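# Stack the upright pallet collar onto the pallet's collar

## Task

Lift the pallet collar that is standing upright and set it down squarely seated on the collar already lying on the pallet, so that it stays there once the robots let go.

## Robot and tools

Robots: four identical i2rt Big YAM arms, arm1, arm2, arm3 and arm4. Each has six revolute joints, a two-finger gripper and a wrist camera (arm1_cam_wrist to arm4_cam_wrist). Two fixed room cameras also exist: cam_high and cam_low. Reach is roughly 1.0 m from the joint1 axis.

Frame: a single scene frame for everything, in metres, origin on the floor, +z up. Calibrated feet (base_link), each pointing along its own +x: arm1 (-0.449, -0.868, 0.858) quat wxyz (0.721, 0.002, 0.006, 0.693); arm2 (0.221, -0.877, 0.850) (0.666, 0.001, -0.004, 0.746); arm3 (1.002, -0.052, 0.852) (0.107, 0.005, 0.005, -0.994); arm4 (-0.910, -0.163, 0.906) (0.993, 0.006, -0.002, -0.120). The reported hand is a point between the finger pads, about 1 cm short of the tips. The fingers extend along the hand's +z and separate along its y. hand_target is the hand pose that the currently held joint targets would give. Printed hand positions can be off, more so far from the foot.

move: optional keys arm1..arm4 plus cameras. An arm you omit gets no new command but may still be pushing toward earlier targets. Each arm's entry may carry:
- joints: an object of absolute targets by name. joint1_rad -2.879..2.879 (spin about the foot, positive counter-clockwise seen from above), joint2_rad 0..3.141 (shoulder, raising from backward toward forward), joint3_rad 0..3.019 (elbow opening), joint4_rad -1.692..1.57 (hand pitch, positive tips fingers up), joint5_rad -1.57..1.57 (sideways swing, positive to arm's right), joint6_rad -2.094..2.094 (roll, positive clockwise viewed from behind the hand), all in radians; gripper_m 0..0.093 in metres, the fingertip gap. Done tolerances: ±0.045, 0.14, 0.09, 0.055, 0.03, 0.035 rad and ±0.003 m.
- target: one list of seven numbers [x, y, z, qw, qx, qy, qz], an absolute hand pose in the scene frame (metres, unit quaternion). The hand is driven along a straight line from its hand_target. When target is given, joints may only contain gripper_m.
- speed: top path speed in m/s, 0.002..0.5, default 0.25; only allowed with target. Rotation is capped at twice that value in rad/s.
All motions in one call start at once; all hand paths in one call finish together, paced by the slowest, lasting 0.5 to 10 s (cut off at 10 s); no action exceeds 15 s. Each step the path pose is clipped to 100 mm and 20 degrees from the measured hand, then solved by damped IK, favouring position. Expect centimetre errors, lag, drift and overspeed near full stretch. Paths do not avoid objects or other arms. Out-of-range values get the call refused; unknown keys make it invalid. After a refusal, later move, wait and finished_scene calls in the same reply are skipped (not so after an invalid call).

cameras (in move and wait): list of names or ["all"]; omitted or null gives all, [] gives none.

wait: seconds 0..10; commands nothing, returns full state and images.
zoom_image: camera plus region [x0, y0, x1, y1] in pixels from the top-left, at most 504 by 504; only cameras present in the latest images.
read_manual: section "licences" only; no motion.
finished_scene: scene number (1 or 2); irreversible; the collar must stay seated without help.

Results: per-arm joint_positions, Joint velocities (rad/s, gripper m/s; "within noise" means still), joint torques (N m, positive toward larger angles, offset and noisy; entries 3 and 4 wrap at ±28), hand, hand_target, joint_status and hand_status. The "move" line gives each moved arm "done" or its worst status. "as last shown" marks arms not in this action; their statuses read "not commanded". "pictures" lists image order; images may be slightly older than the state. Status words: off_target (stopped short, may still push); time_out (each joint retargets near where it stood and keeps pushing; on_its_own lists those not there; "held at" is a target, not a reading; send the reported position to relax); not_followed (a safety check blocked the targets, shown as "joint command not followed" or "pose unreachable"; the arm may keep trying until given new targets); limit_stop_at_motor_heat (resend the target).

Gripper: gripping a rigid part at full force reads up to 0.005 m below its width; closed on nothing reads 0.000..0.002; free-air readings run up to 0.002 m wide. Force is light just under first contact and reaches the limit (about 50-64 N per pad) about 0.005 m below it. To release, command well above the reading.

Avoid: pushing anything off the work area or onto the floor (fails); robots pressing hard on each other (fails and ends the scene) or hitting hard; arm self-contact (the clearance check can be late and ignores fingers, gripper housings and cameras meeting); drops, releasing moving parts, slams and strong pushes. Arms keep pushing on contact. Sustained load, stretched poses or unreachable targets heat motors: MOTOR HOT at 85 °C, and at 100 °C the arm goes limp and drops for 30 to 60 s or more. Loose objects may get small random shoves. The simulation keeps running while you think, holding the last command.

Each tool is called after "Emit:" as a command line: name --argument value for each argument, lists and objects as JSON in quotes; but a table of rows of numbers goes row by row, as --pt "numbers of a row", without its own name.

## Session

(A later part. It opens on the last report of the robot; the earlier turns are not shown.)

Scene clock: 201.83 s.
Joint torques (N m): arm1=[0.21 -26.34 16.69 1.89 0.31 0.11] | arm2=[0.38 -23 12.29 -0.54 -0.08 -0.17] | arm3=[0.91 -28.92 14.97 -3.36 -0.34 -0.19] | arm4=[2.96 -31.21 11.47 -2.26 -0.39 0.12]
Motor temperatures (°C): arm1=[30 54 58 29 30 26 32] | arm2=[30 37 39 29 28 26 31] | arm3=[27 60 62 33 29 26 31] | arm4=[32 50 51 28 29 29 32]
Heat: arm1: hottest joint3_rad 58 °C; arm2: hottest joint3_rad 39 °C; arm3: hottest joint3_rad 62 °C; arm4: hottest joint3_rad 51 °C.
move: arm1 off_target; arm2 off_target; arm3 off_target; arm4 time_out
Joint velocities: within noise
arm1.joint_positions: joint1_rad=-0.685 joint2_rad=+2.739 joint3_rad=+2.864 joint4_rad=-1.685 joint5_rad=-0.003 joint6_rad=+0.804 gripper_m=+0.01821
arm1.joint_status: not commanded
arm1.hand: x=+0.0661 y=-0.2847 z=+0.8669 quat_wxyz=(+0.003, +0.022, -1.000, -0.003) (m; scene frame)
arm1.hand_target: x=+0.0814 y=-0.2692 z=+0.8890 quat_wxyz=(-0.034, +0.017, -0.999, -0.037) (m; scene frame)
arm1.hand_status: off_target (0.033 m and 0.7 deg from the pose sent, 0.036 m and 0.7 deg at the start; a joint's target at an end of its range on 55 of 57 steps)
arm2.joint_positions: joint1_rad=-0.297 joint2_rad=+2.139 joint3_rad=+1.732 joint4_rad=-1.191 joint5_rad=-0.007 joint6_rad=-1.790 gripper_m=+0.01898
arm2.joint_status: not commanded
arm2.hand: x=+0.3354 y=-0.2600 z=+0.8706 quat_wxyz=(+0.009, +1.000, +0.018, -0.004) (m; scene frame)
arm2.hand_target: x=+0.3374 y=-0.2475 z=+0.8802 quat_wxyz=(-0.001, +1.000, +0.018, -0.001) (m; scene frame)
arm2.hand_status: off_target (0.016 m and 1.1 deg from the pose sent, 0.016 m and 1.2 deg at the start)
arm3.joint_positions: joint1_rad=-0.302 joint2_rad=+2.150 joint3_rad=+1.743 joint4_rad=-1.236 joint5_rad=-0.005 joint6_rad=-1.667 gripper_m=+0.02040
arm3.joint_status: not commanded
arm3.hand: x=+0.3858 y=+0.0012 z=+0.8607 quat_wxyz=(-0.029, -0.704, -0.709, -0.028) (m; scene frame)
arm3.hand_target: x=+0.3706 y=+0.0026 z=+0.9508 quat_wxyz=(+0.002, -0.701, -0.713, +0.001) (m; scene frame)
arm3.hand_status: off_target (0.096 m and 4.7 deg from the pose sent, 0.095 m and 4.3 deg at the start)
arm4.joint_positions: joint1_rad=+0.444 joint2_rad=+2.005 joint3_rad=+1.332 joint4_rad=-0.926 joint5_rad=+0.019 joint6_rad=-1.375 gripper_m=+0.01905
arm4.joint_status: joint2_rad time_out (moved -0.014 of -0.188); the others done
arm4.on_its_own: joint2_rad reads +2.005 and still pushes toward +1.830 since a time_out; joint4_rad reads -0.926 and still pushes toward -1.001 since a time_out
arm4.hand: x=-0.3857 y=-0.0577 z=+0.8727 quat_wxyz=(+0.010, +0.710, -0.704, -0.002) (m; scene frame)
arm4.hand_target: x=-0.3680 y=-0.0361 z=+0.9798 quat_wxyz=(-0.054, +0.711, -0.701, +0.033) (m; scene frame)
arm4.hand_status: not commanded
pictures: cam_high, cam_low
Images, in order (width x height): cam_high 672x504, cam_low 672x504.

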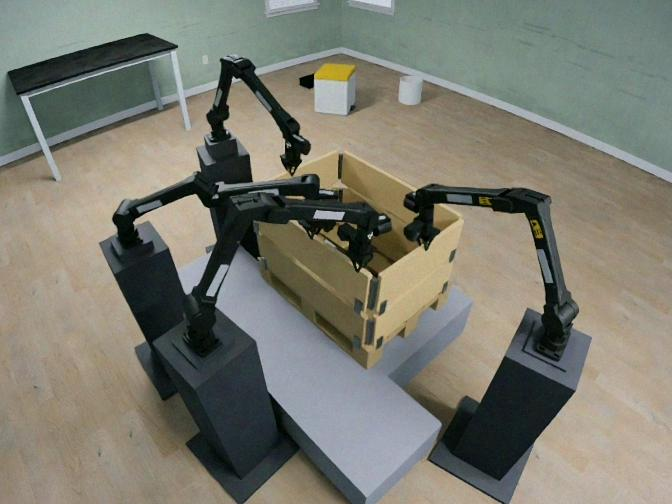

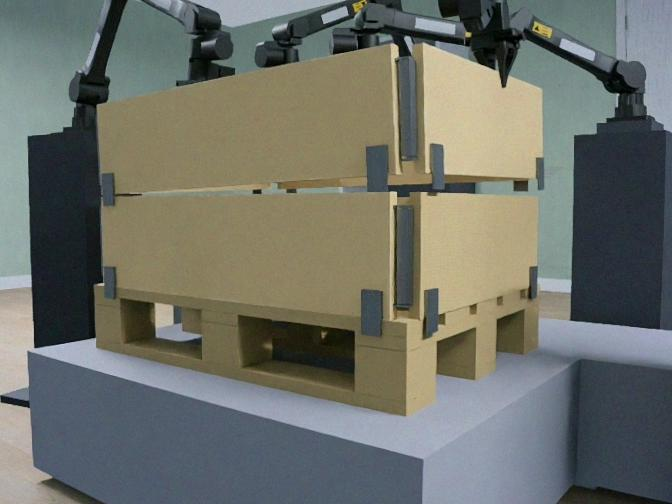

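Emit:
move --arm1 '{"target":[0.084,-0.262,0.868,0,-0.0175,0.9998,0],"speed":0.04}' --arm2 '{"target":[0.338,-0.2435,0.860,0,0.9998,0.0175,0],"speed":0.04}' --arm3 '{"joints":{"joint1_rad":-0.32,"joint2_rad":1.95}}' --arm4 '{"joints":{"joint1_rad":0.49,"joint2_rad":1.74,"joint4_rad":-0.94,"joint6_rad":-1.34}}'

Emit:
zoom_image --camera "cam_low" --region '[80, 80, 280, 230]'

Emit:
zoom_image --camera "cam_low" --region '[350, 80, 550, 230]'

Scene clock: 209.67 s.
Joint torques (N m): arm1=[0.32 -24.29 16.14 2.61 0.28 0.07] | arm2=[0.5 -20.42 11.84 0.34 0.05 -0.16] | arm3=[0.32 -37.54 14.97 -3.34 -0.31 -0.19] | arm4=[2.43 -36.42 12.23 -1.1 -0.4 0.03]
Motor temperatures (°C): arm1=[30 55 57 29 30 26 32] | arm2=[30 37 39 29 28 26 31] | arm3=[27 59 61 33 29 26 31] | arm4=[32 51 51 28 29 29 32]
Heat: arm1: hottest joint3_rad 57 °C; arm2: hottest joint3_rad 39 °C; arm3: hottest joint3_rad 61 °C; arm4: hottest joint2_rad 51 °C.
move: arm1 off_target; arm2 off_target; arm3 time_out; arm4 time_out
Joint velocities: within noise
arm1.joint_positions: joint1_rad=-0.683 joint2_rad=+2.739 joint3_rad=+2.871 joint4_rad=-1.674 joint5_rad=-0.003 joint6_rad=+0.819 gripper_m=+0.01821
arm1.joint_status: not commanded
arm1.hand: x=+0.0676 y=-0.2807 z=+0.8695 quat_wxyz=(-0.003, +0.015, -1.000, -0.009) (m; scene frame)
arm1.hand_target: x=+0.0817 y=-0.2647 z=+0.8691 quat_wxyz=(-0.034, +0.013, -0.999, -0.037) (m; scene frame)
arm1.hand_status: off_target (0.025 m and 1.1 deg from the pose sent, 0.029 m and 0.7 deg at the start; a joint's target at an end of its range on 60 of 65 steps)
arm2.joint_positions: joint1_rad=-0.297 joint2_rad=+2.140 joint3_rad=+1.735 joint4_rad=-1.194 joint5_rad=-0.007 joint6_rad=-1.781 gripper_m=+0.01898
arm2.joint_status: not commanded
arm2.hand: x=+0.3355 y=-0.2598 z=+0.8711 quat_wxyz=(+0.009, +1.000, +0.013, -0.004) (m; scene frame)
arm2.hand_target: x=+0.3373 y=-0.2470 z=+0.8603 quat_wxyz=(+0.005, +1.000, +0.013, -0.001) (m; scene frame)
arm2.hand_status: off_target (0.020 m and 1.3 deg from the pose sent, 0.020 m and 1.1 deg at the start)
arm3.joint_positions: joint1_rad=-0.310 joint2_rad=+2.146 joint3_rad=+1.743 joint4_rad=-1.236 joint5_rad=-0.005 joint6_rad=-1.667 gripper_m=+0.02040
arm3.joint_status: joint2_rad time_out (moved -0.004 of -0.200); the others done
arm3.on_its_own: joint2_rad reads +2.146 and still pushes toward +1.950 since a time_out; joint4_rad reads -1.236 and still pushes toward -1.335 since a time_out
arm3.hand: x=+0.3858 y=+0.0059 z=+0.8630 quat_wxyz=(-0.027, -0.707, -0.707, -0.027) (m; scene frame)
arm3.hand_target: x=+0.3715 y=+0.0113 z=+1.0142 quat_wxyz=(+0.043, -0.705, -0.707, +0.034) (m; scene frame)
arm3.hand_status: not commanded
arm4.joint_positions: joint1_rad=+0.466 joint2_rad=+1.988 joint3_rad=+1.323 joint4_rad=-0.896 joint5_rad=+0.019 joint6_rad=-1.355 gripper_m=+0.01883
arm4.joint_status: joint2_rad time_out (moved -0.016 of -0.265); the others done
arm4.on_its_own: joint2_rad reads +1.988 and still pushes toward +1.740 since a time_out
arm4.hand: x=-0.3826 y=-0.0453 z=+0.8784 quat_wxyz=(-0.005, +0.711, -0.703, +0.008) (m; scene frame)
arm4.hand_target: x=-0.3529 y=-0.0242 z=+1.0317 quat_wxyz=(-0.119, +0.706, -0.694, +0.072) (m; scene frame)
arm4.hand_status: not commanded
pictures: arm1_cam_wrist, arm2_cam_wrist, arm3_cam_wrist, arm4_cam_wrist, cam_high, cam_low
Images, in order (width x height): arm1_cam_wrist 672x504, arm2_cam_wrist 672x504, arm3_cam_wrist 672x504, arm4_cam_wrist 672x504, cam_high 672x504, cam_low 672x504.

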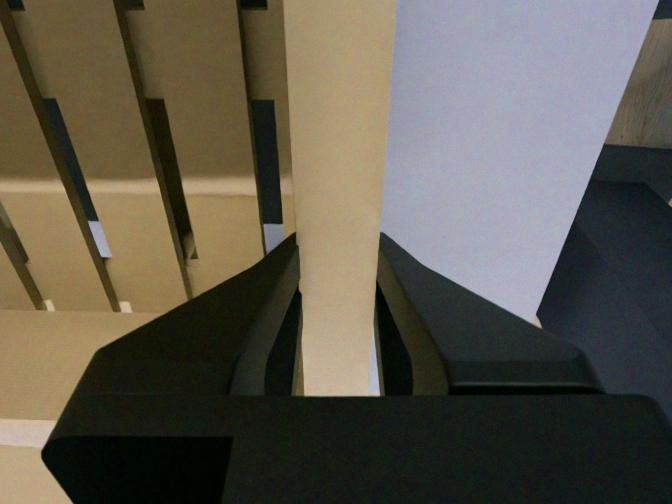

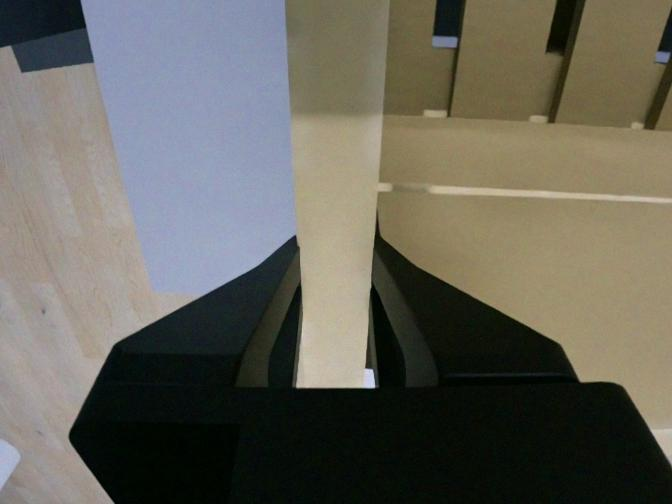

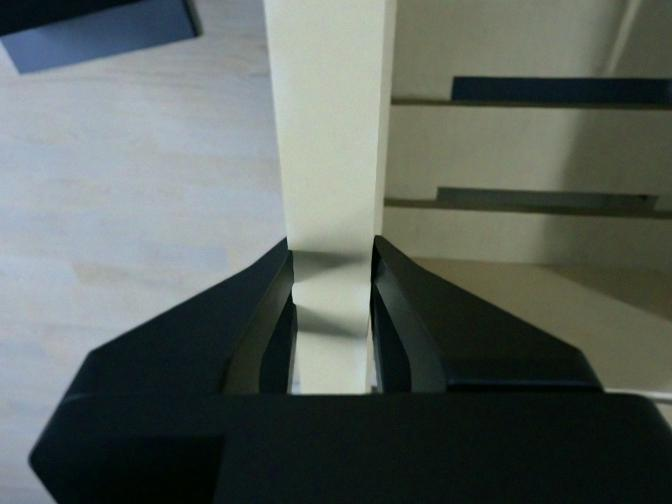

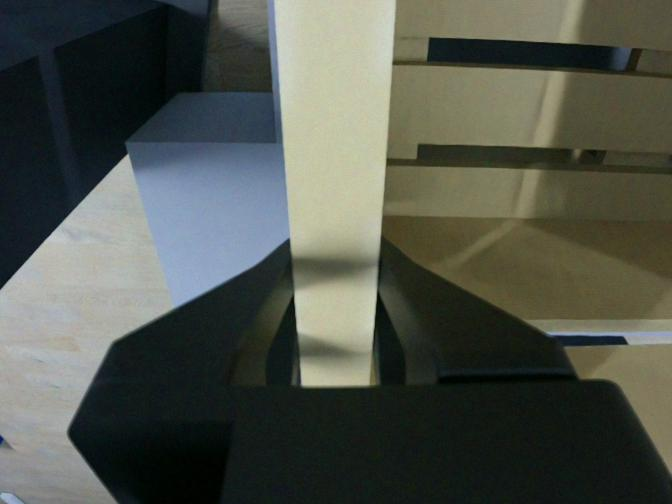

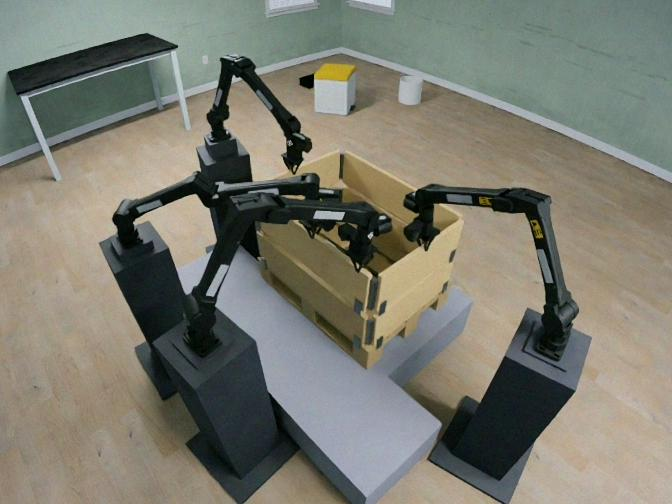

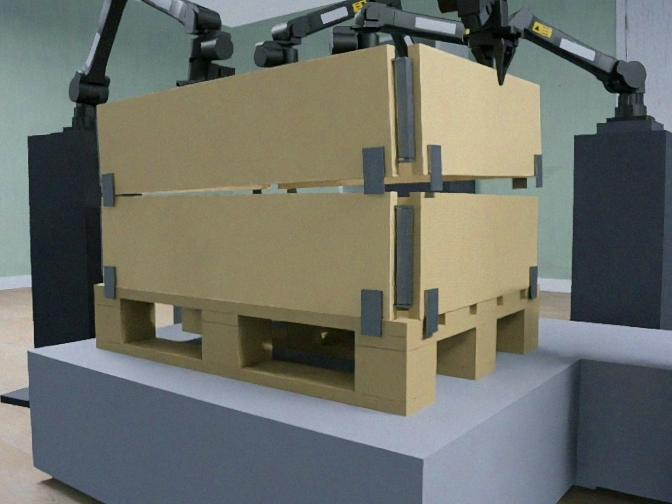

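Scaled by 2.520 from the camera's 672x504 image, which has a finer 960x720 frame.

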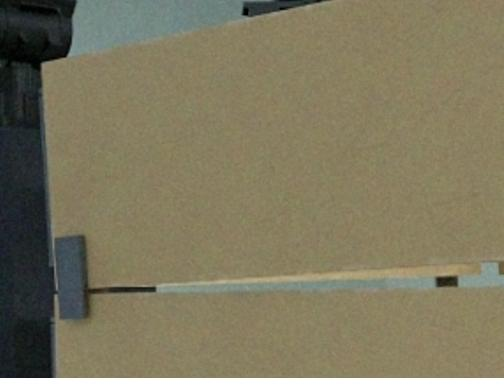

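Scaled by 2.520 from the camera's 672x504 image, which has a finer 960x720 frame.

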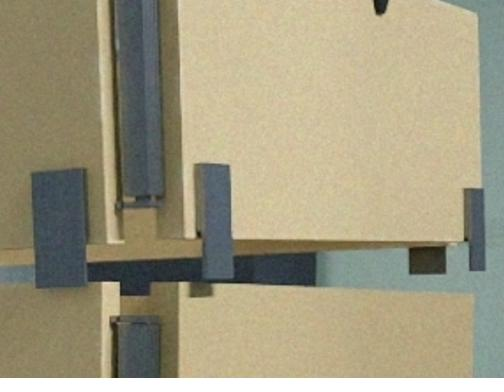

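Emit:
move --arm1 '{"target":[0.082,-0.264,0.862,0,-0.0131,0.9999,0],"speed":0.04}' --arm2 '{"target":[0.336,-0.2435,0.858,0,0.9999,0.0131,0],"speed":0.04}' --arm3 '{"target":[0.366,0.010,0.935,0,0.7071,0.7071,0],"speed":0.04}' --arm4 '{"target":[-0.376,-0.034,0.905,0,-0.7071,0.7071,0],"speed":0.04}' --cameras '["cam_low","cam_high"]'

Emit:
zoom_image --camera "cam_low" --region '[80, 80, 280, 230]'

Emit:
zoom_image --camera "cam_low" --region '[350, 80, 550, 230]'

Emit:
zoom_image --camera "cam_high" --region '[230, 130, 480, 370]'

Scene clock: 221.13 s.
Joint torques (N m): arm1=[0.21 -26.17 16.14 1.36 0.21 0.05] | arm2=[0.62 -23 11.51 0.24 0.05 -0.14] | arm3=[0.67 -28.16 14.45 -3.1 -0.3 -0.12] | arm4=[1.73 -24.35 11.6 -3.45 -0.31 0.17]
Motor temperatures (°C): arm1=[30 55 56 29 30 26 32] | arm2=[30 38 39 29 28 26 31] | arm3=[27 59 61 33 29 26 31] | arm4=[32 50 52 28 29 29 32]
Heat: arm1: hottest joint3_rad 56 °C; arm2: hottest joint3_rad 39 °C; arm3: hottest joint3_rad 61 °C; arm4: hottest joint3_rad 52 °C.
move: arm1 off_target; arm2 off_target; arm3 off_target; arm4 off_target
Joint velocities: within noise
arm1.joint_positions: joint1_rad=-0.682 joint2_rad=+2.770 joint3_rad=+2.871 joint4_rad=-1.651 joint5_rad=-0.002 joint6_rad=+0.821 gripper_m=+0.01821
arm1.joint_status: not commanded
arm1.hand: x=+0.0679 y=-0.2788 z=+0.8461 quat_wxyz=(-0.001, +0.015, -1.000, -0.006) (m; scene frame)
arm1.hand_target: x=+0.0798 y=-0.2660 z=+0.8625 quat_wxyz=(-0.029, +0.013, -0.999, -0.033) (m; scene frame)
arm1.hand_status: off_target (0.026 m and 0.7 deg from the pose sent, 0.023 m and 1.1 deg at the start; a joint's target at an end of its range on 105 of 119 steps)
arm2.joint_positions: joint1_rad=-0.296 joint2_rad=+2.169 joint3_rad=+1.735 joint4_rad=-1.169 joint5_rad=-0.001 joint6_rad=-1.781 gripper_m=+0.01898
arm2.joint_status: not commanded
arm2.hand: x=+0.3363 y=-0.2573 z=+0.8533 quat_wxyz=(+0.012, +1.000, +0.014, -0.002) (m; scene frame)
arm2.hand_target: x=+0.3371 y=-0.2426 z=+0.8582 quat_wxyz=(-0.003, +1.000, +0.013, +0.004) (m; scene frame)
arm2.hand_status: off_target (0.015 m and 1.4 deg from the pose sent, 0.021 m and 1.2 deg at the start)
arm3.joint_positions: joint1_rad=-0.310 joint2_rad=+2.158 joint3_rad=+1.726 joint4_rad=-1.202 joint5_rad=-0.007 joint6_rad=-1.667 gripper_m=+0.02003
arm3.joint_status: not commanded
arm3.hand: x=+0.3857 y=+0.0058 z=+0.8497 quat_wxyz=(-0.026, -0.707, -0.707, -0.025) (m; scene frame)
arm3.hand_target: x=+0.3699 y=+0.0096 z=+0.9317 quat_wxyz=(+0.002, -0.707, -0.707, +0.001) (m; scene frame)
arm3.hand_status: off_target (0.088 m and 4.1 deg from the pose sent, 0.075 m and 4.4 deg at the start; pose on its path clipped on 81 of 119 steps)
arm4.joint_positions: joint1_rad=+0.466 joint2_rad=+2.056 joint3_rad=+1.324 joint4_rad=-0.866 joint5_rad=+0.017 joint6_rad=-1.360 gripper_m=+0.01881
arm4.joint_status: not commanded
arm4.hand: x=-0.3866 y=-0.0456 z=+0.8439 quat_wxyz=(+0.009, +0.713, -0.702, -0.002) (m; scene frame)
arm4.hand_target: x=-0.3771 y=-0.0346 z=+0.9019 quat_wxyz=(-0.003, +0.707, -0.707, +0.001) (m; scene frame)
arm4.hand_status: off_target (0.063 m and 1.4 deg from the pose sent, 0.030 m and 1.3 deg at the start; pose on its path clipped on 67 of 119 steps)
pictures: cam_high, cam_low
Images, in order (width x height): cam_high 672x504, cam_low 672x504.

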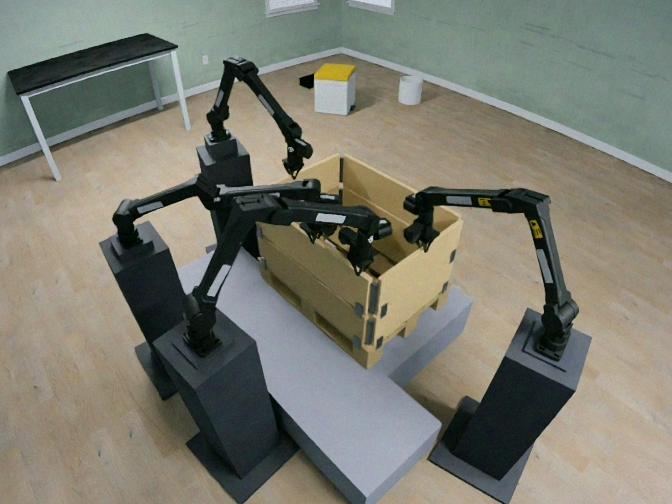

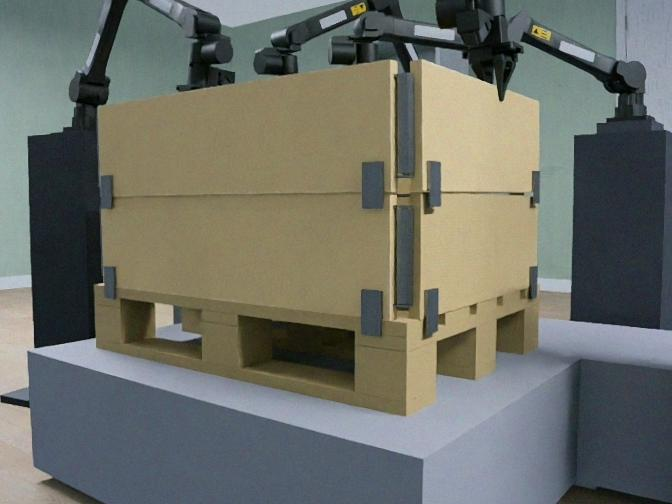

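Scaled by 2.520 from the camera's 672x504 image, which has a finer 960x720 frame.

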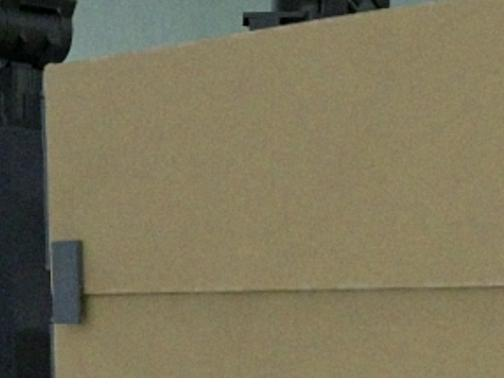

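Scaled by 2.520 from the camera's 672x504 image, which has a finer 960x720 frame.

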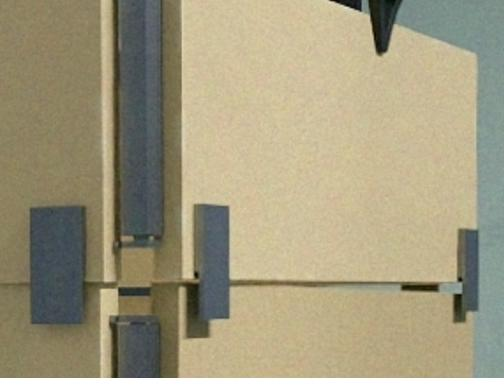

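Scaled by 2.016 from the camera's 672x504 image, which has a finer 960x720 frame.

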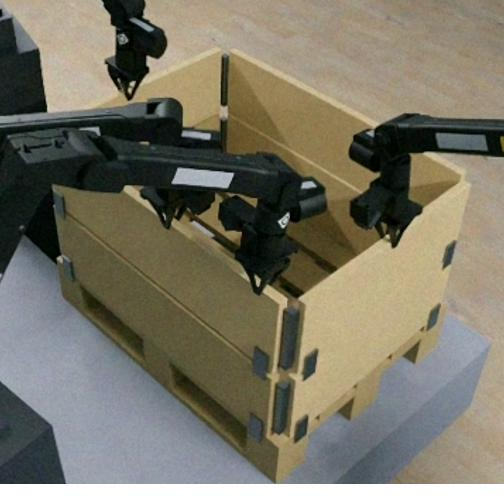

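Emit:
move --arm1 '{"target":[0.074,-0.270,0.830,0,-0.0131,0.9999,0],"speed":0.04}' --arm2 '{"target":[0.334,-0.250,0.828,0,0.9999,0.0131,0],"speed":0.04}' --arm3 '{"target":[0.370,0.008,0.885,0,0.7071,0.7071,0],"speed":0.04}' --arm4 '{"target":[-0.380,-0.040,0.868,0,-0.7071,0.7071,0],"speed":0.04}' --cameras '["cam_low","cam_high"]'

Emit:
zoom_image --camera "cam_low" --region '[80, 80, 280, 230]'

Emit:
zoom_image --camera "cam_low" --region '[350, 80, 550, 230]'

Emit:
zoom_image --camera "cam_high" --region '[230, 130, 480, 370]'

Scene clock: 228.50 s.
Joint torques (N m): arm1=[0.44 -23.94 16.13 0.81 0.24 0.08] | arm2=[0.67 -21.89 8.5 1.37 -0.19 -0.12] | arm3=[1.03 -25.52 9.89 -0.38 -0.33 -0.1] | arm4=[1.08 -21.83 8.57 -1.06 -0.35 0.08]
Motor temperatures (°C): arm1=[30 54 55 29 30 26 32] | arm2=[30 39 39 29 28 26 31] | arm3=[27 61 60 33 29 26 31] | arm4=[32 51 52 28 29 29 33]
Heat: arm1: hottest joint3_rad 55 °C; arm2: hottest joint2_rad 39 °C; arm3: hottest joint2_rad 61 °C; arm4: hottest joint3_rad 52 °C.
move: arm1 off_target; arm2 off_target; arm3 off_target; arm4 off_target
Joint velocities: within noise
arm1.joint_positions: joint1_rad=-0.682 joint2_rad=+2.784 joint3_rad=+2.871 joint4_rad=-1.649 joint5_rad=-0.002 joint6_rad=+0.821 gripper_m=+0.01821
arm1.joint_status: not commanded
arm1.hand: x=+0.0668 y=-0.2800 z=+0.8359 quat_wxyz=(+0.003, +0.015, -1.000, -0.001) (m; scene frame)
arm1.hand_target: x=+0.0729 y=-0.2713 z=+0.8303 quat_wxyz=(-0.012, +0.013, -1.000, -0.013) (m; scene frame)
arm1.hand_status: off_target (0.014 m and 0.4 deg from the pose sent, 0.019 m and 0.7 deg at the start; a joint's target at an end of its range on 39 of 50 steps)
arm2.joint_positions: joint1_rad=-0.296 joint2_rad=+2.176 joint3_rad=+1.716 joint4_rad=-1.140 joint5_rad=-0.003 joint6_rad=-1.781 gripper_m=+0.01898
arm2.joint_status: not commanded
arm2.hand: x=+0.3358 y=-0.2589 z=+0.8423 quat_wxyz=(+0.011, +1.000, +0.014, -0.002) (m; scene frame)
arm2.hand_target: x=+0.3335 y=-0.2522 z=+0.8282 quat_wxyz=(+0.003, +1.000, +0.013, -0.001) (m; scene frame)
arm2.hand_status: off_target (0.017 m and 1.2 deg from the pose sent, 0.026 m and 1.4 deg at the start)
arm3.joint_positions: joint1_rad=-0.310 joint2_rad=+2.168 joint3_rad=+1.722 joint4_rad=-1.186 joint5_rad=-0.007 joint6_rad=-1.667 gripper_m=+0.02004
arm3.joint_status: not commanded
arm3.hand: x=+0.3848 y=+0.0060 z=+0.8420 quat_wxyz=(-0.025, -0.707, -0.707, -0.024) (m; scene frame)
arm3.hand_target: x=+0.3716 y=+0.0077 z=+0.8847 quat_wxyz=(-0.001, -0.707, -0.707, +0.000) (m; scene frame)
arm3.hand_status: off_target (0.046 m and 4.0 deg from the pose sent, 0.039 m and 4.1 deg at the start)
arm4.joint_positions: joint1_rad=+0.463 joint2_rad=+2.070 joint3_rad=+1.324 joint4_rad=-0.860 joint5_rad=+0.017 joint6_rad=-1.360 gripper_m=+0.01889
arm4.joint_status: not commanded
arm4.hand: x=-0.3873 y=-0.0473 z=+0.8367 quat_wxyz=(+0.013, +0.711, -0.703, -0.004) (m; scene frame)
arm4.hand_target: x=-0.3805 y=-0.0400 z=+0.8671 quat_wxyz=(+0.000, +0.707, -0.707, +0.000) (m; scene frame)
arm4.hand_status: off_target (0.033 m and 1.7 deg from the pose sent, 0.026 m and 1.4 deg at the start)
pictures: cam_high, cam_low
Images, in order (width x height): cam_high 672x504, cam_low 672x504.

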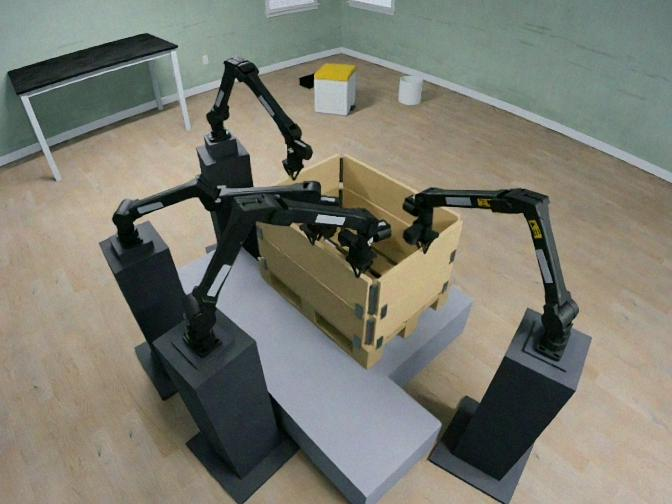

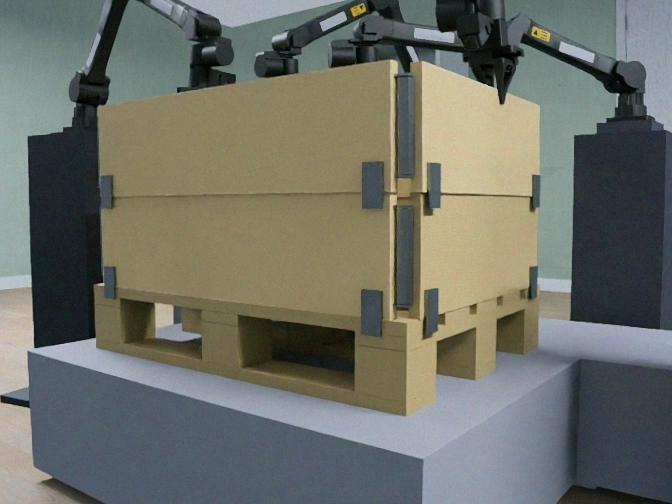

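Scaled by 2.520 from the camera's 672x504 image, which has a finer 960x720 frame.

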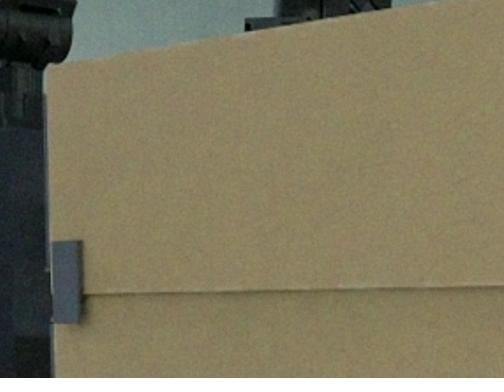

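Scaled by 2.520 from the camera's 672x504 image, which has a finer 960x720 frame.

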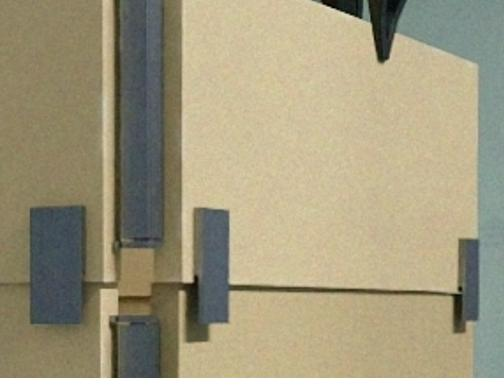

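Scaled by 2.016 from the camera's 672x504 image, which has a finer 960x720 frame.

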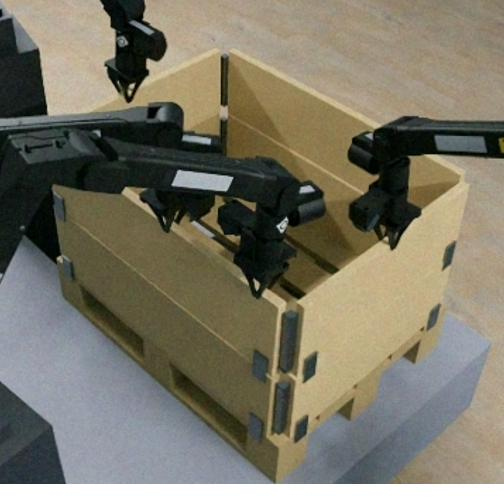

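Seated, well centered. Ease and release.

Emit:
move --arm1 '{"target":[0.068,-0.276,0.832,0,-0.0131,0.9999,0],"speed":0.04}' --arm2 '{"target":[0.334,-0.256,0.838,0,0.9999,0.0131,0],"speed":0.04}' --arm3 '{"target":[0.380,0.006,0.858,0,0.7071,0.7071,0],"speed":0.04}' --arm4 '{"target":[-0.385,-0.045,0.850,0,-0.7071,0.7071,0],"speed":0.04}' --cameras '[]'

Emit:
move --arm1 '{"joints":{"gripper_m":0.06}}' --arm2 '{"joints":{"gripper_m":0.06}}' --arm3 '{"joints":{"gripper_m":0.08}}' --arm4 '{"joints":{"gripper_m":0.08}}'

Emit:
move --arm1 '{"target":[0.060,-0.284,0.96,0,-0.0131,0.9999,0],"speed":0.12}' --arm2 '{"target":[0.332,-0.258,0.97,0,0.9999,0.0131,0],"speed":0.12}' --arm3 '{"target":[0.382,0.004,0.97,0,0.7071,0.7071,0],"speed":0.12}' --arm4 '{"target":[-0.385,-0.048,0.97,0,-0.7071,0.7071,0],"speed":0.12}'

Emit:
zoom_image --camera "cam_low" --region '[80, 60, 560, 350]'

Scene clock: 236.07 s.
Joint torques (N m): arm1=[0.44 -24.88 14.57 -0.14 0.23 0.1] | arm2=[0.56 -23.47 8.01 0.81 -0.15 -0.14] | arm3=[1.08 -23.06 8.01 0.27 -0.27 -0.08] | arm4=[0.62 -20.48 6.68 0.08 -0.3 0.02]
Motor temperatures (°C): arm1=[30 53 55 29 30 26 32] | arm2=[30 39 38 29 28 26 31] | arm3=[27 61 59 32 29 26 31] | arm4=[32 50 51 28 29 29 33]
Heat: arm1: hottest joint3_rad 55 °C; arm2: hottest joint2_rad 39 °C; arm3: hottest joint2_rad 61 °C; arm4: hottest joint3_rad 51 °C.
move: arm1 done; arm2 done; arm3 off_target; arm4 off_target
Joint velocities: within noise
arm1.joint_positions: joint1_rad=-0.682 joint2_rad=+2.784 joint3_rad=+2.871 joint4_rad=-1.649 joint5_rad=-0.002 joint6_rad=+0.821 gripper_m=+0.01821
arm1.joint_status: not commanded
arm1.hand: x=+0.0668 y=-0.2800 z=+0.8359 quat_wxyz=(+0.003, +0.015, -1.000, -0.001) (m; scene frame)
arm1.hand_target: x=+0.0676 y=-0.2764 z=+0.8320 quat_wxyz=(-0.002, +0.013, -1.000, -0.002) (m; scene frame)
arm1.hand_status: done (0.006 m and 0.4 deg from the pose sent, 0.006 m and 0.4 deg at the start)
arm2.joint_positions: joint1_rad=-0.296 joint2_rad=+2.169 joint3_rad=+1.705 joint4_rad=-1.126 joint5_rad=-0.001 joint6_rad=-1.781 gripper_m=+0.01898
arm2.joint_status: not commanded
arm2.hand: x=+0.3360 y=-0.2593 z=+0.8425 quat_wxyz=(+0.006, +1.000, +0.014, -0.001) (m; scene frame)
arm2.hand_target: x=+0.3343 y=-0.2560 z=+0.8380 quat_wxyz=(+0.000, +1.000, +0.013, +0.001) (m; scene frame)
arm2.hand_status: done (0.006 m and 0.7 deg from the pose sent, 0.006 m and 1.2 deg at the start)
arm3.joint_positions: joint1_rad=-0.310 joint2_rad=+2.149 joint3_rad=+1.679 joint4_rad=-1.127 joint5_rad=-0.007 joint6_rad=-1.667 gripper_m=+0.02001
arm3.joint_status: not commanded
arm3.hand: x=+0.3854 y=+0.0060 z=+0.8387 quat_wxyz=(-0.012, -0.707, -0.707, -0.013) (m; scene frame)
arm3.hand_target: x=+0.3802 y=+0.0062 z=+0.8578 quat_wxyz=(+0.000, -0.707, -0.707, +0.000) (m; scene frame)
arm3.hand_status: off_target (0.020 m and 2.0 deg from the pose sent, 0.017 m and 4.0 deg at the start)
arm4.joint_positions: joint1_rad=+0.462 joint2_rad=+2.070 joint3_rad=+1.318 joint4_rad=-0.847 joint5_rad=+0.017 joint6_rad=-1.362 gripper_m=+0.01890
arm4.joint_status: not commanded
arm4.hand: x=-0.3870 y=-0.0479 z=+0.8350 quat_wxyz=(+0.010, +0.712, -0.703, -0.002) (m; scene frame)
arm4.hand_target: x=-0.3855 y=-0.0453 z=+0.8498 quat_wxyz=(+0.001, +0.707, -0.707, +0.000) (m; scene frame)
arm4.hand_status: off_target (0.015 m and 1.4 deg from the pose sent, 0.014 m and 1.7 deg at the start)
pictures: none
No camera images: "cameras" was empty.

Scene clock: 237.37 s.
Joint torques (N m): arm1=[0.32 -25.11 14.57 -0.14 0.07 0.09] | arm2=[0.5 -23.41 8.21 0.42 -0.16 -0.14] | arm3=[1.14 -21.3 8.24 0.24 -0.2 -0.07] | arm4=[0.62 -20.25 7.04 0.05 -0.13 -0.01]
Motor temperatures (°C): arm1=[30 53 55 29 30 26 32] | arm2=[30 40 38 29 28 26 31] | arm3=[27 61 59 32 29 26 31] | arm4=[32 50 51 28 29 29 32]
Heat: arm1: hottest joint3_rad 55 °C; arm2: hottest joint2_rad 40 °C; arm3: hottest joint2_rad 61 °C; arm4: hottest joint3_rad 51 °C.
move: arm1 done; arm2 done; arm3 done; arm4 done
Joint velocities: within noise
arm1.joint_positions: joint1_rad=-0.682 joint2_rad=+2.787 joint3_rad=+2.871 joint4_rad=-1.649 joint5_rad=+0.003 joint6_rad=+0.821 gripper_m=+0.05992
arm1.joint_status: all done
arm1.hand: x=+0.0671 y=-0.2809 z=+0.8333 quat_wxyz=(+0.002, +0.015, -1.000, +0.002) (m; scene frame)
arm1.hand_target: x=+0.0676 y=-0.2764 z=+0.8320 quat_wxyz=(-0.002, +0.013, -1.000, -0.003) (m; scene frame)
arm1.hand_status: not commanded
arm2.joint_positions: joint1_rad=-0.296 joint2_rad=+2.169 joint3_rad=+1.702 joint4_rad=-1.115 joint5_rad=+0.002 joint6_rad=-1.781 gripper_m=+0.05994
arm2.joint_status: all done
arm2.hand: x=+0.3368 y=-0.2579 z=+0.8415 quat_wxyz=(+0.003, +1.000, +0.014, +0.002) (m; scene frame)
arm2.hand_target: x=+0.3348 y=-0.2561 z=+0.8380 quat_wxyz=(+0.000, +1.000, +0.013, +0.002) (m; scene frame)
arm2.hand_status: not commanded
arm3.joint_positions: joint1_rad=-0.310 joint2_rad=+2.130 joint3_rad=+1.677 joint4_rad=-1.140 joint5_rad=-0.010 joint6_rad=-1.667 gripper_m=+0.07997
arm3.joint_status: all done
arm3.hand: x=+0.3865 y=+0.0052 z=+0.8498 quat_wxyz=(-0.010, -0.707, -0.707, -0.010) (m; scene frame)
arm3.hand_target: x=+0.3833 y=+0.0057 z=+0.8579 quat_wxyz=(-0.005, -0.707, -0.707, -0.004) (m; scene frame)
arm3.hand_status: not commanded
arm4.joint_positions: joint1_rad=+0.462 joint2_rad=+2.067 joint3_rad=+1.314 joint4_rad=-0.860 joint5_rad=+0.013 joint6_rad=-1.358 gripper_m=+0.07994
arm4.joint_status: all done
arm4.hand: x=-0.3919 y=-0.0482 z=+0.8352 quat_wxyz=(+0.015, +0.710, -0.704, -0.008) (m; scene frame)
arm4.hand_target: x=-0.3884 y=-0.0459 z=+0.8497 quat_wxyz=(+0.006, +0.707, -0.707, -0.004) (m; scene frame)
arm4.hand_status: not commanded
pictures: arm1_cam_wrist, arm2_cam_wrist, arm3_cam_wrist, arm4_cam_wrist, cam_high, cam_low
Images, in order (width x height): arm1_cam_wrist 672x504, arm2_cam_wrist 672x504, arm3_cam_wrist 672x504, arm4_cam_wrist 672x504, cam_high 672x504, cam_low 672x504.

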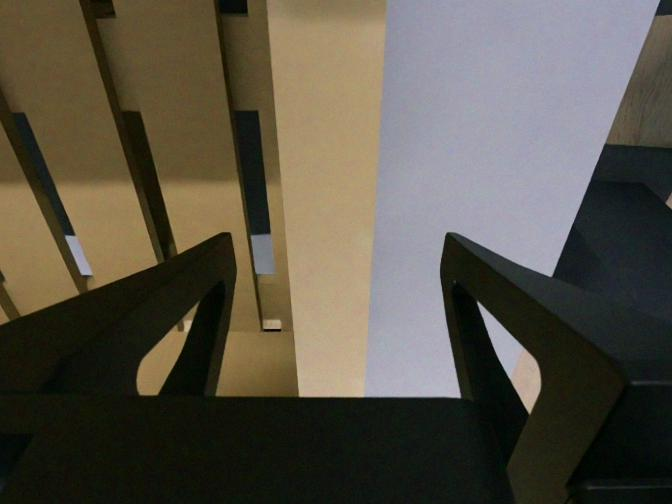

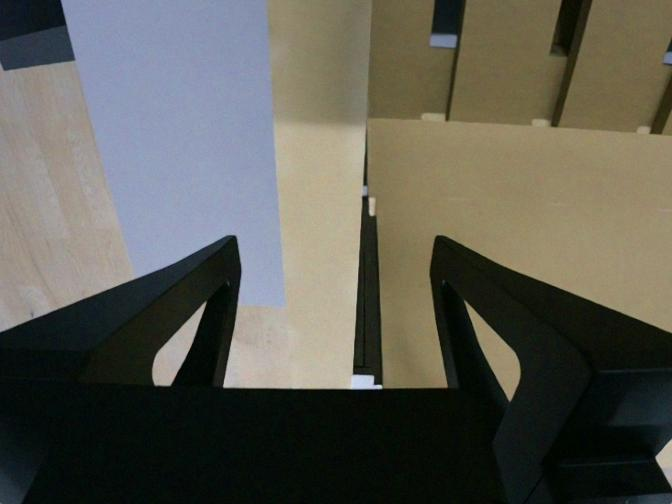

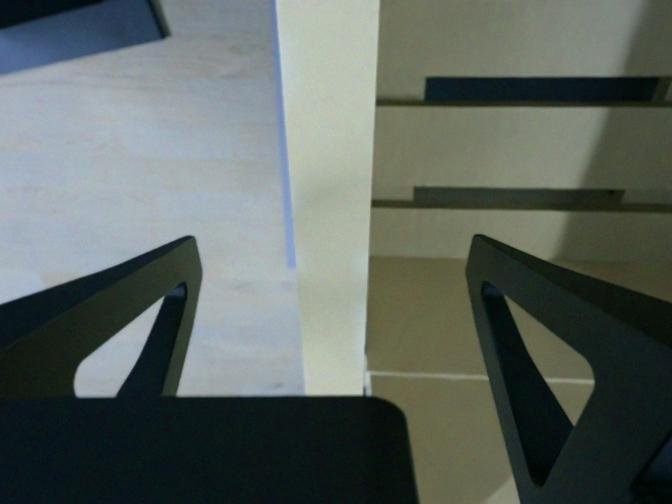

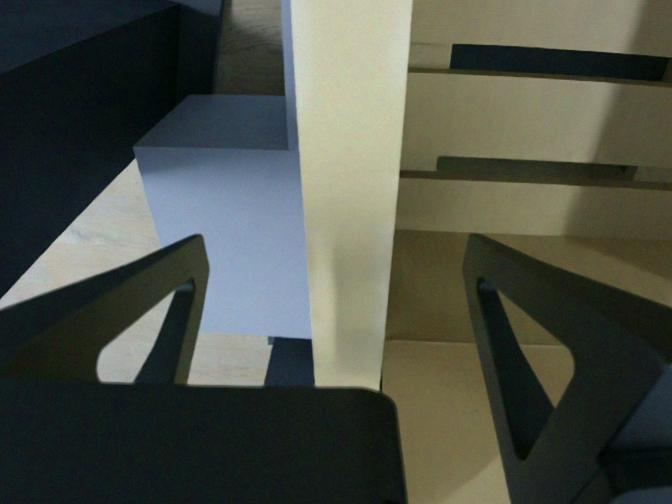

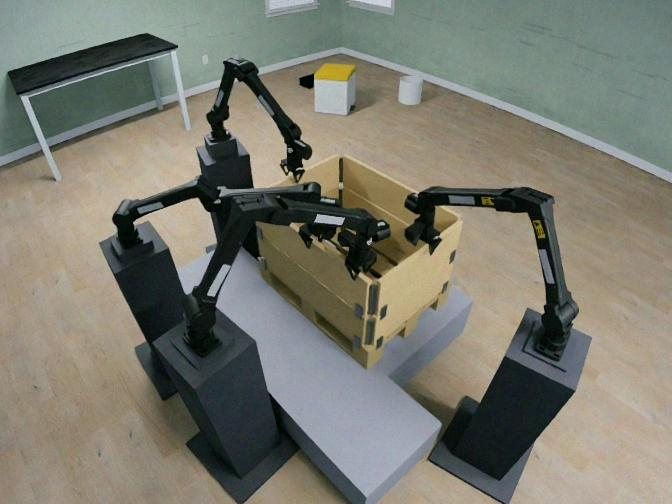

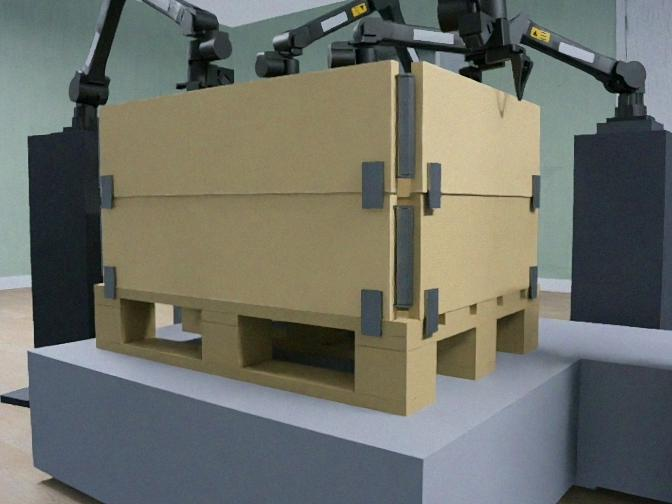

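Scene clock: 239.30 s.
Joint torques (N m): arm1=[0.5 -27.81 10.17 -0.24 0.1 0.1] | arm2=[0.67 -23.94 12.9 -0.46 -0.3 -0.12] | arm3=[1.26 -20.42 12.03 -0.1 -0.19 -0.06] | arm4=[0.26 -18.61 12.36 -0.09 -0.12 -0.03]
Motor temperatures (°C): arm1=[30 53 55 29 30 26 32] | arm2=[30 40 38 29 28 26 31] | arm3=[27 60 59 32 29 26 31] | arm4=[32 49 51 28 29 29 32]
Heat: arm1: hottest joint3_rad 55 °C; arm2: hottest joint2_rad 40 °C; arm3: hottest joint2_rad 60 °C; arm4: hottest joint3_rad 51 °C.
move: arm1 off_target; arm2 off_target; arm3 off_target; arm4 off_target
Joint velocities: within noise
arm1.joint_positions: joint1_rad=-0.682 joint2_rad=+2.601 joint3_rad=+2.800 joint4_rad=-1.685 joint5_rad=+0.003 joint6_rad=+0.821 gripper_m=+0.05992
arm1.joint_status: not commanded
arm1.hand: x=+0.0646 y=-0.2845 z=+0.9470 quat_wxyz=(-0.024, +0.015, -0.999, -0.028) (m; scene frame)
arm1.hand_target: x=+0.0593 y=-0.2848 z=+0.9592 quat_wxyz=(-0.025, +0.013, -0.999, -0.028) (m; scene frame)
arm1.hand_status: off_target (0.014 m and 4.3 deg from the pose sent, 0.127 m and 0.4 deg at the start; a joint's target at an end of its range on 49 of 58 steps)
arm2.joint_positions: joint1_rad=-0.296 joint2_rad=+2.055 joint3_rad=+1.805 joint4_rad=-1.372 joint5_rad=+0.000 joint6_rad=-1.781 gripper_m=+0.05994
arm2.joint_status: not commanded
arm2.hand: x=+0.3336 y=-0.2719 z=+0.9483 quat_wxyz=(+0.021, +1.000, +0.014, -0.003) (m; scene frame)
arm2.hand_target: x=+0.3319 y=-0.2588 z=+0.9703 quat_wxyz=(-0.001, +1.000, +0.013, +0.000) (m; scene frame)
arm2.hand_status: off_target (0.026 m and 2.5 deg from the pose sent, 0.129 m and 0.4 deg at the start)
arm3.joint_positions: joint1_rad=-0.310 joint2_rad=+2.019 joint3_rad=+1.771 joint4_rad=-1.356 joint5_rad=-0.010 joint6_rad=-1.667 gripper_m=+0.07997
arm3.joint_status: not commanded
arm3.hand: x=+0.3949 y=+0.0032 z=+0.9498 quat_wxyz=(-0.015, -0.707, -0.707, -0.014) (m; scene frame)
arm3.hand_target: x=+0.3825 y=+0.0040 z=+0.9700 quat_wxyz=(+0.000, -0.707, -0.707, +0.000) (m; scene frame)
arm3.hand_status: off_target (0.024 m and 2.3 deg from the pose sent, 0.120 m and 1.6 deg at the start)
arm4.joint_positions: joint1_rad=+0.462 joint2_rad=+1.881 joint3_rad=+1.360 joint4_rad=-1.108 joint5_rad=+0.013 joint6_rad=-1.358 gripper_m=+0.07994
arm4.joint_status: not commanded
arm4.hand: x=-0.4035 y=-0.0520 z=+0.9458 quat_wxyz=(+0.021, +0.710, -0.703, -0.012) (m; scene frame)
arm4.hand_target: x=-0.3856 y=-0.0481 z=+0.9703 quat_wxyz=(-0.001, +0.707, -0.707, +0.001) (m; scene frame)
arm4.hand_status: off_target (0.031 m and 2.9 deg from the pose sent, 0.135 m and 2.0 deg at the start)
pictures: arm1_cam_wrist, arm2_cam_wrist, arm3_cam_wrist, arm4_cam_wrist, cam_high, cam_low
Images, in order (width x height): arm1_cam_wrist 672x504, arm2_cam_wrist 672x504, arm3_cam_wrist 672x504, arm4_cam_wrist 672x504, cam_high 672x504, cam_low 672x504.

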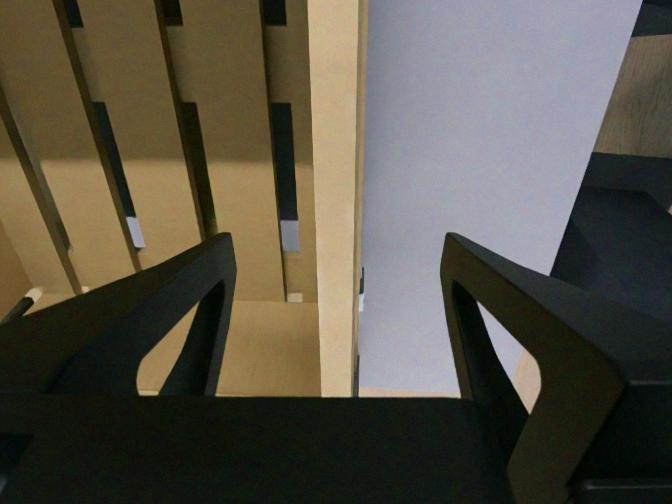

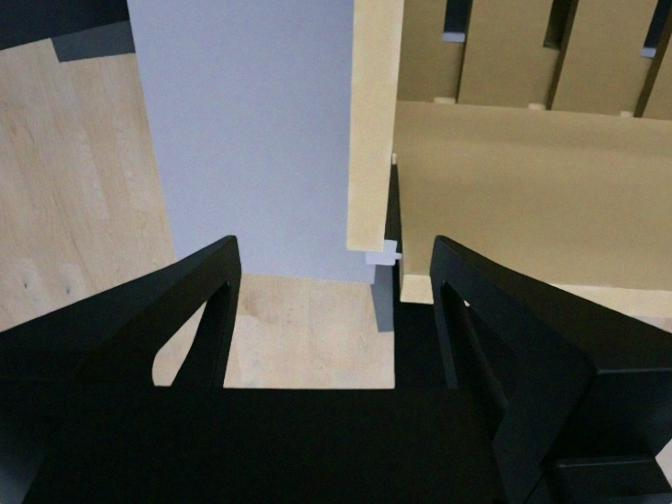

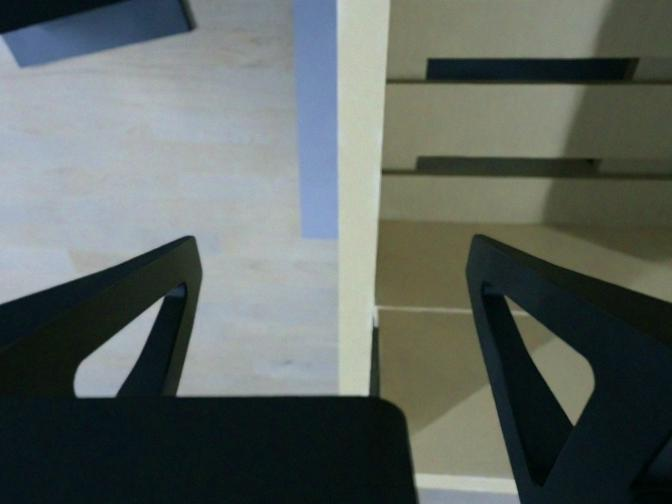

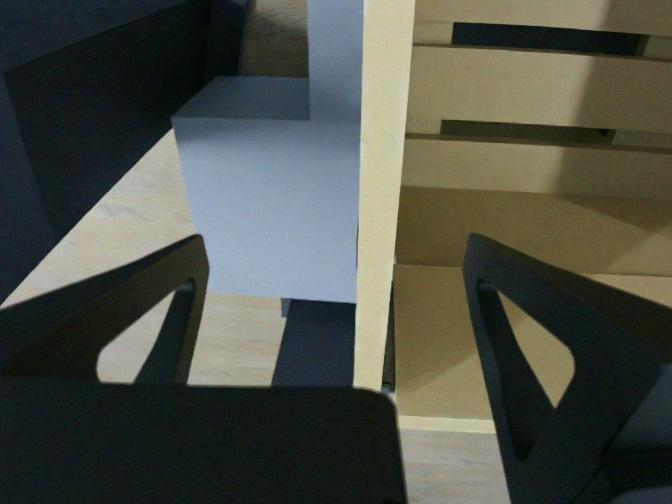

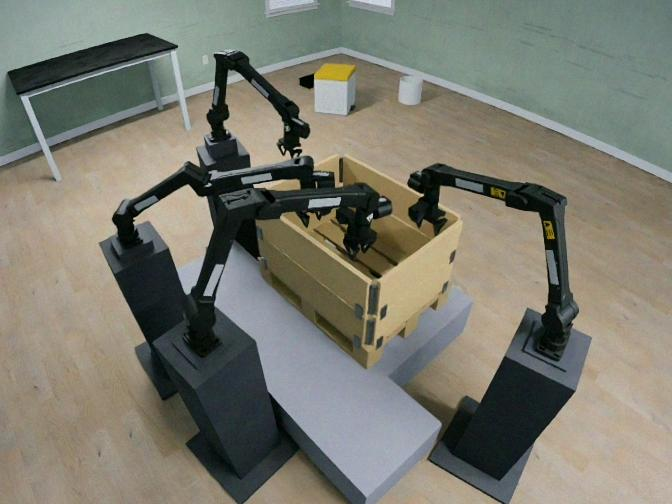

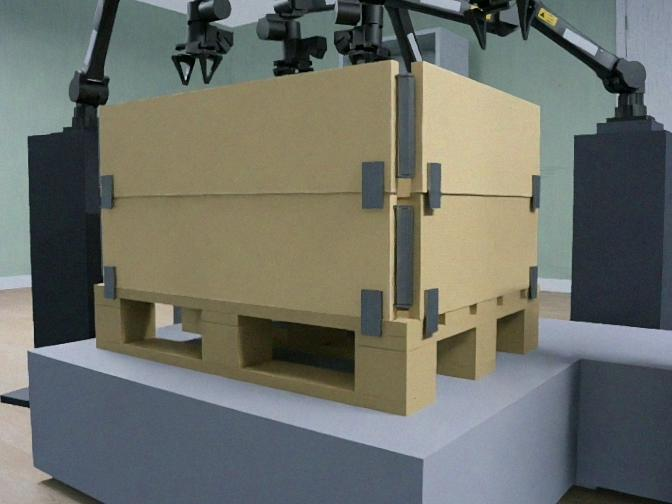

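Scaled by 1.050 from the camera's 672x504 image, which has a finer 960x720 frame.

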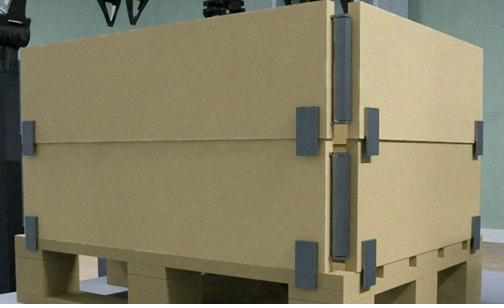

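Emit:
finished_scene --scene 2

The scene is finished: the task was done.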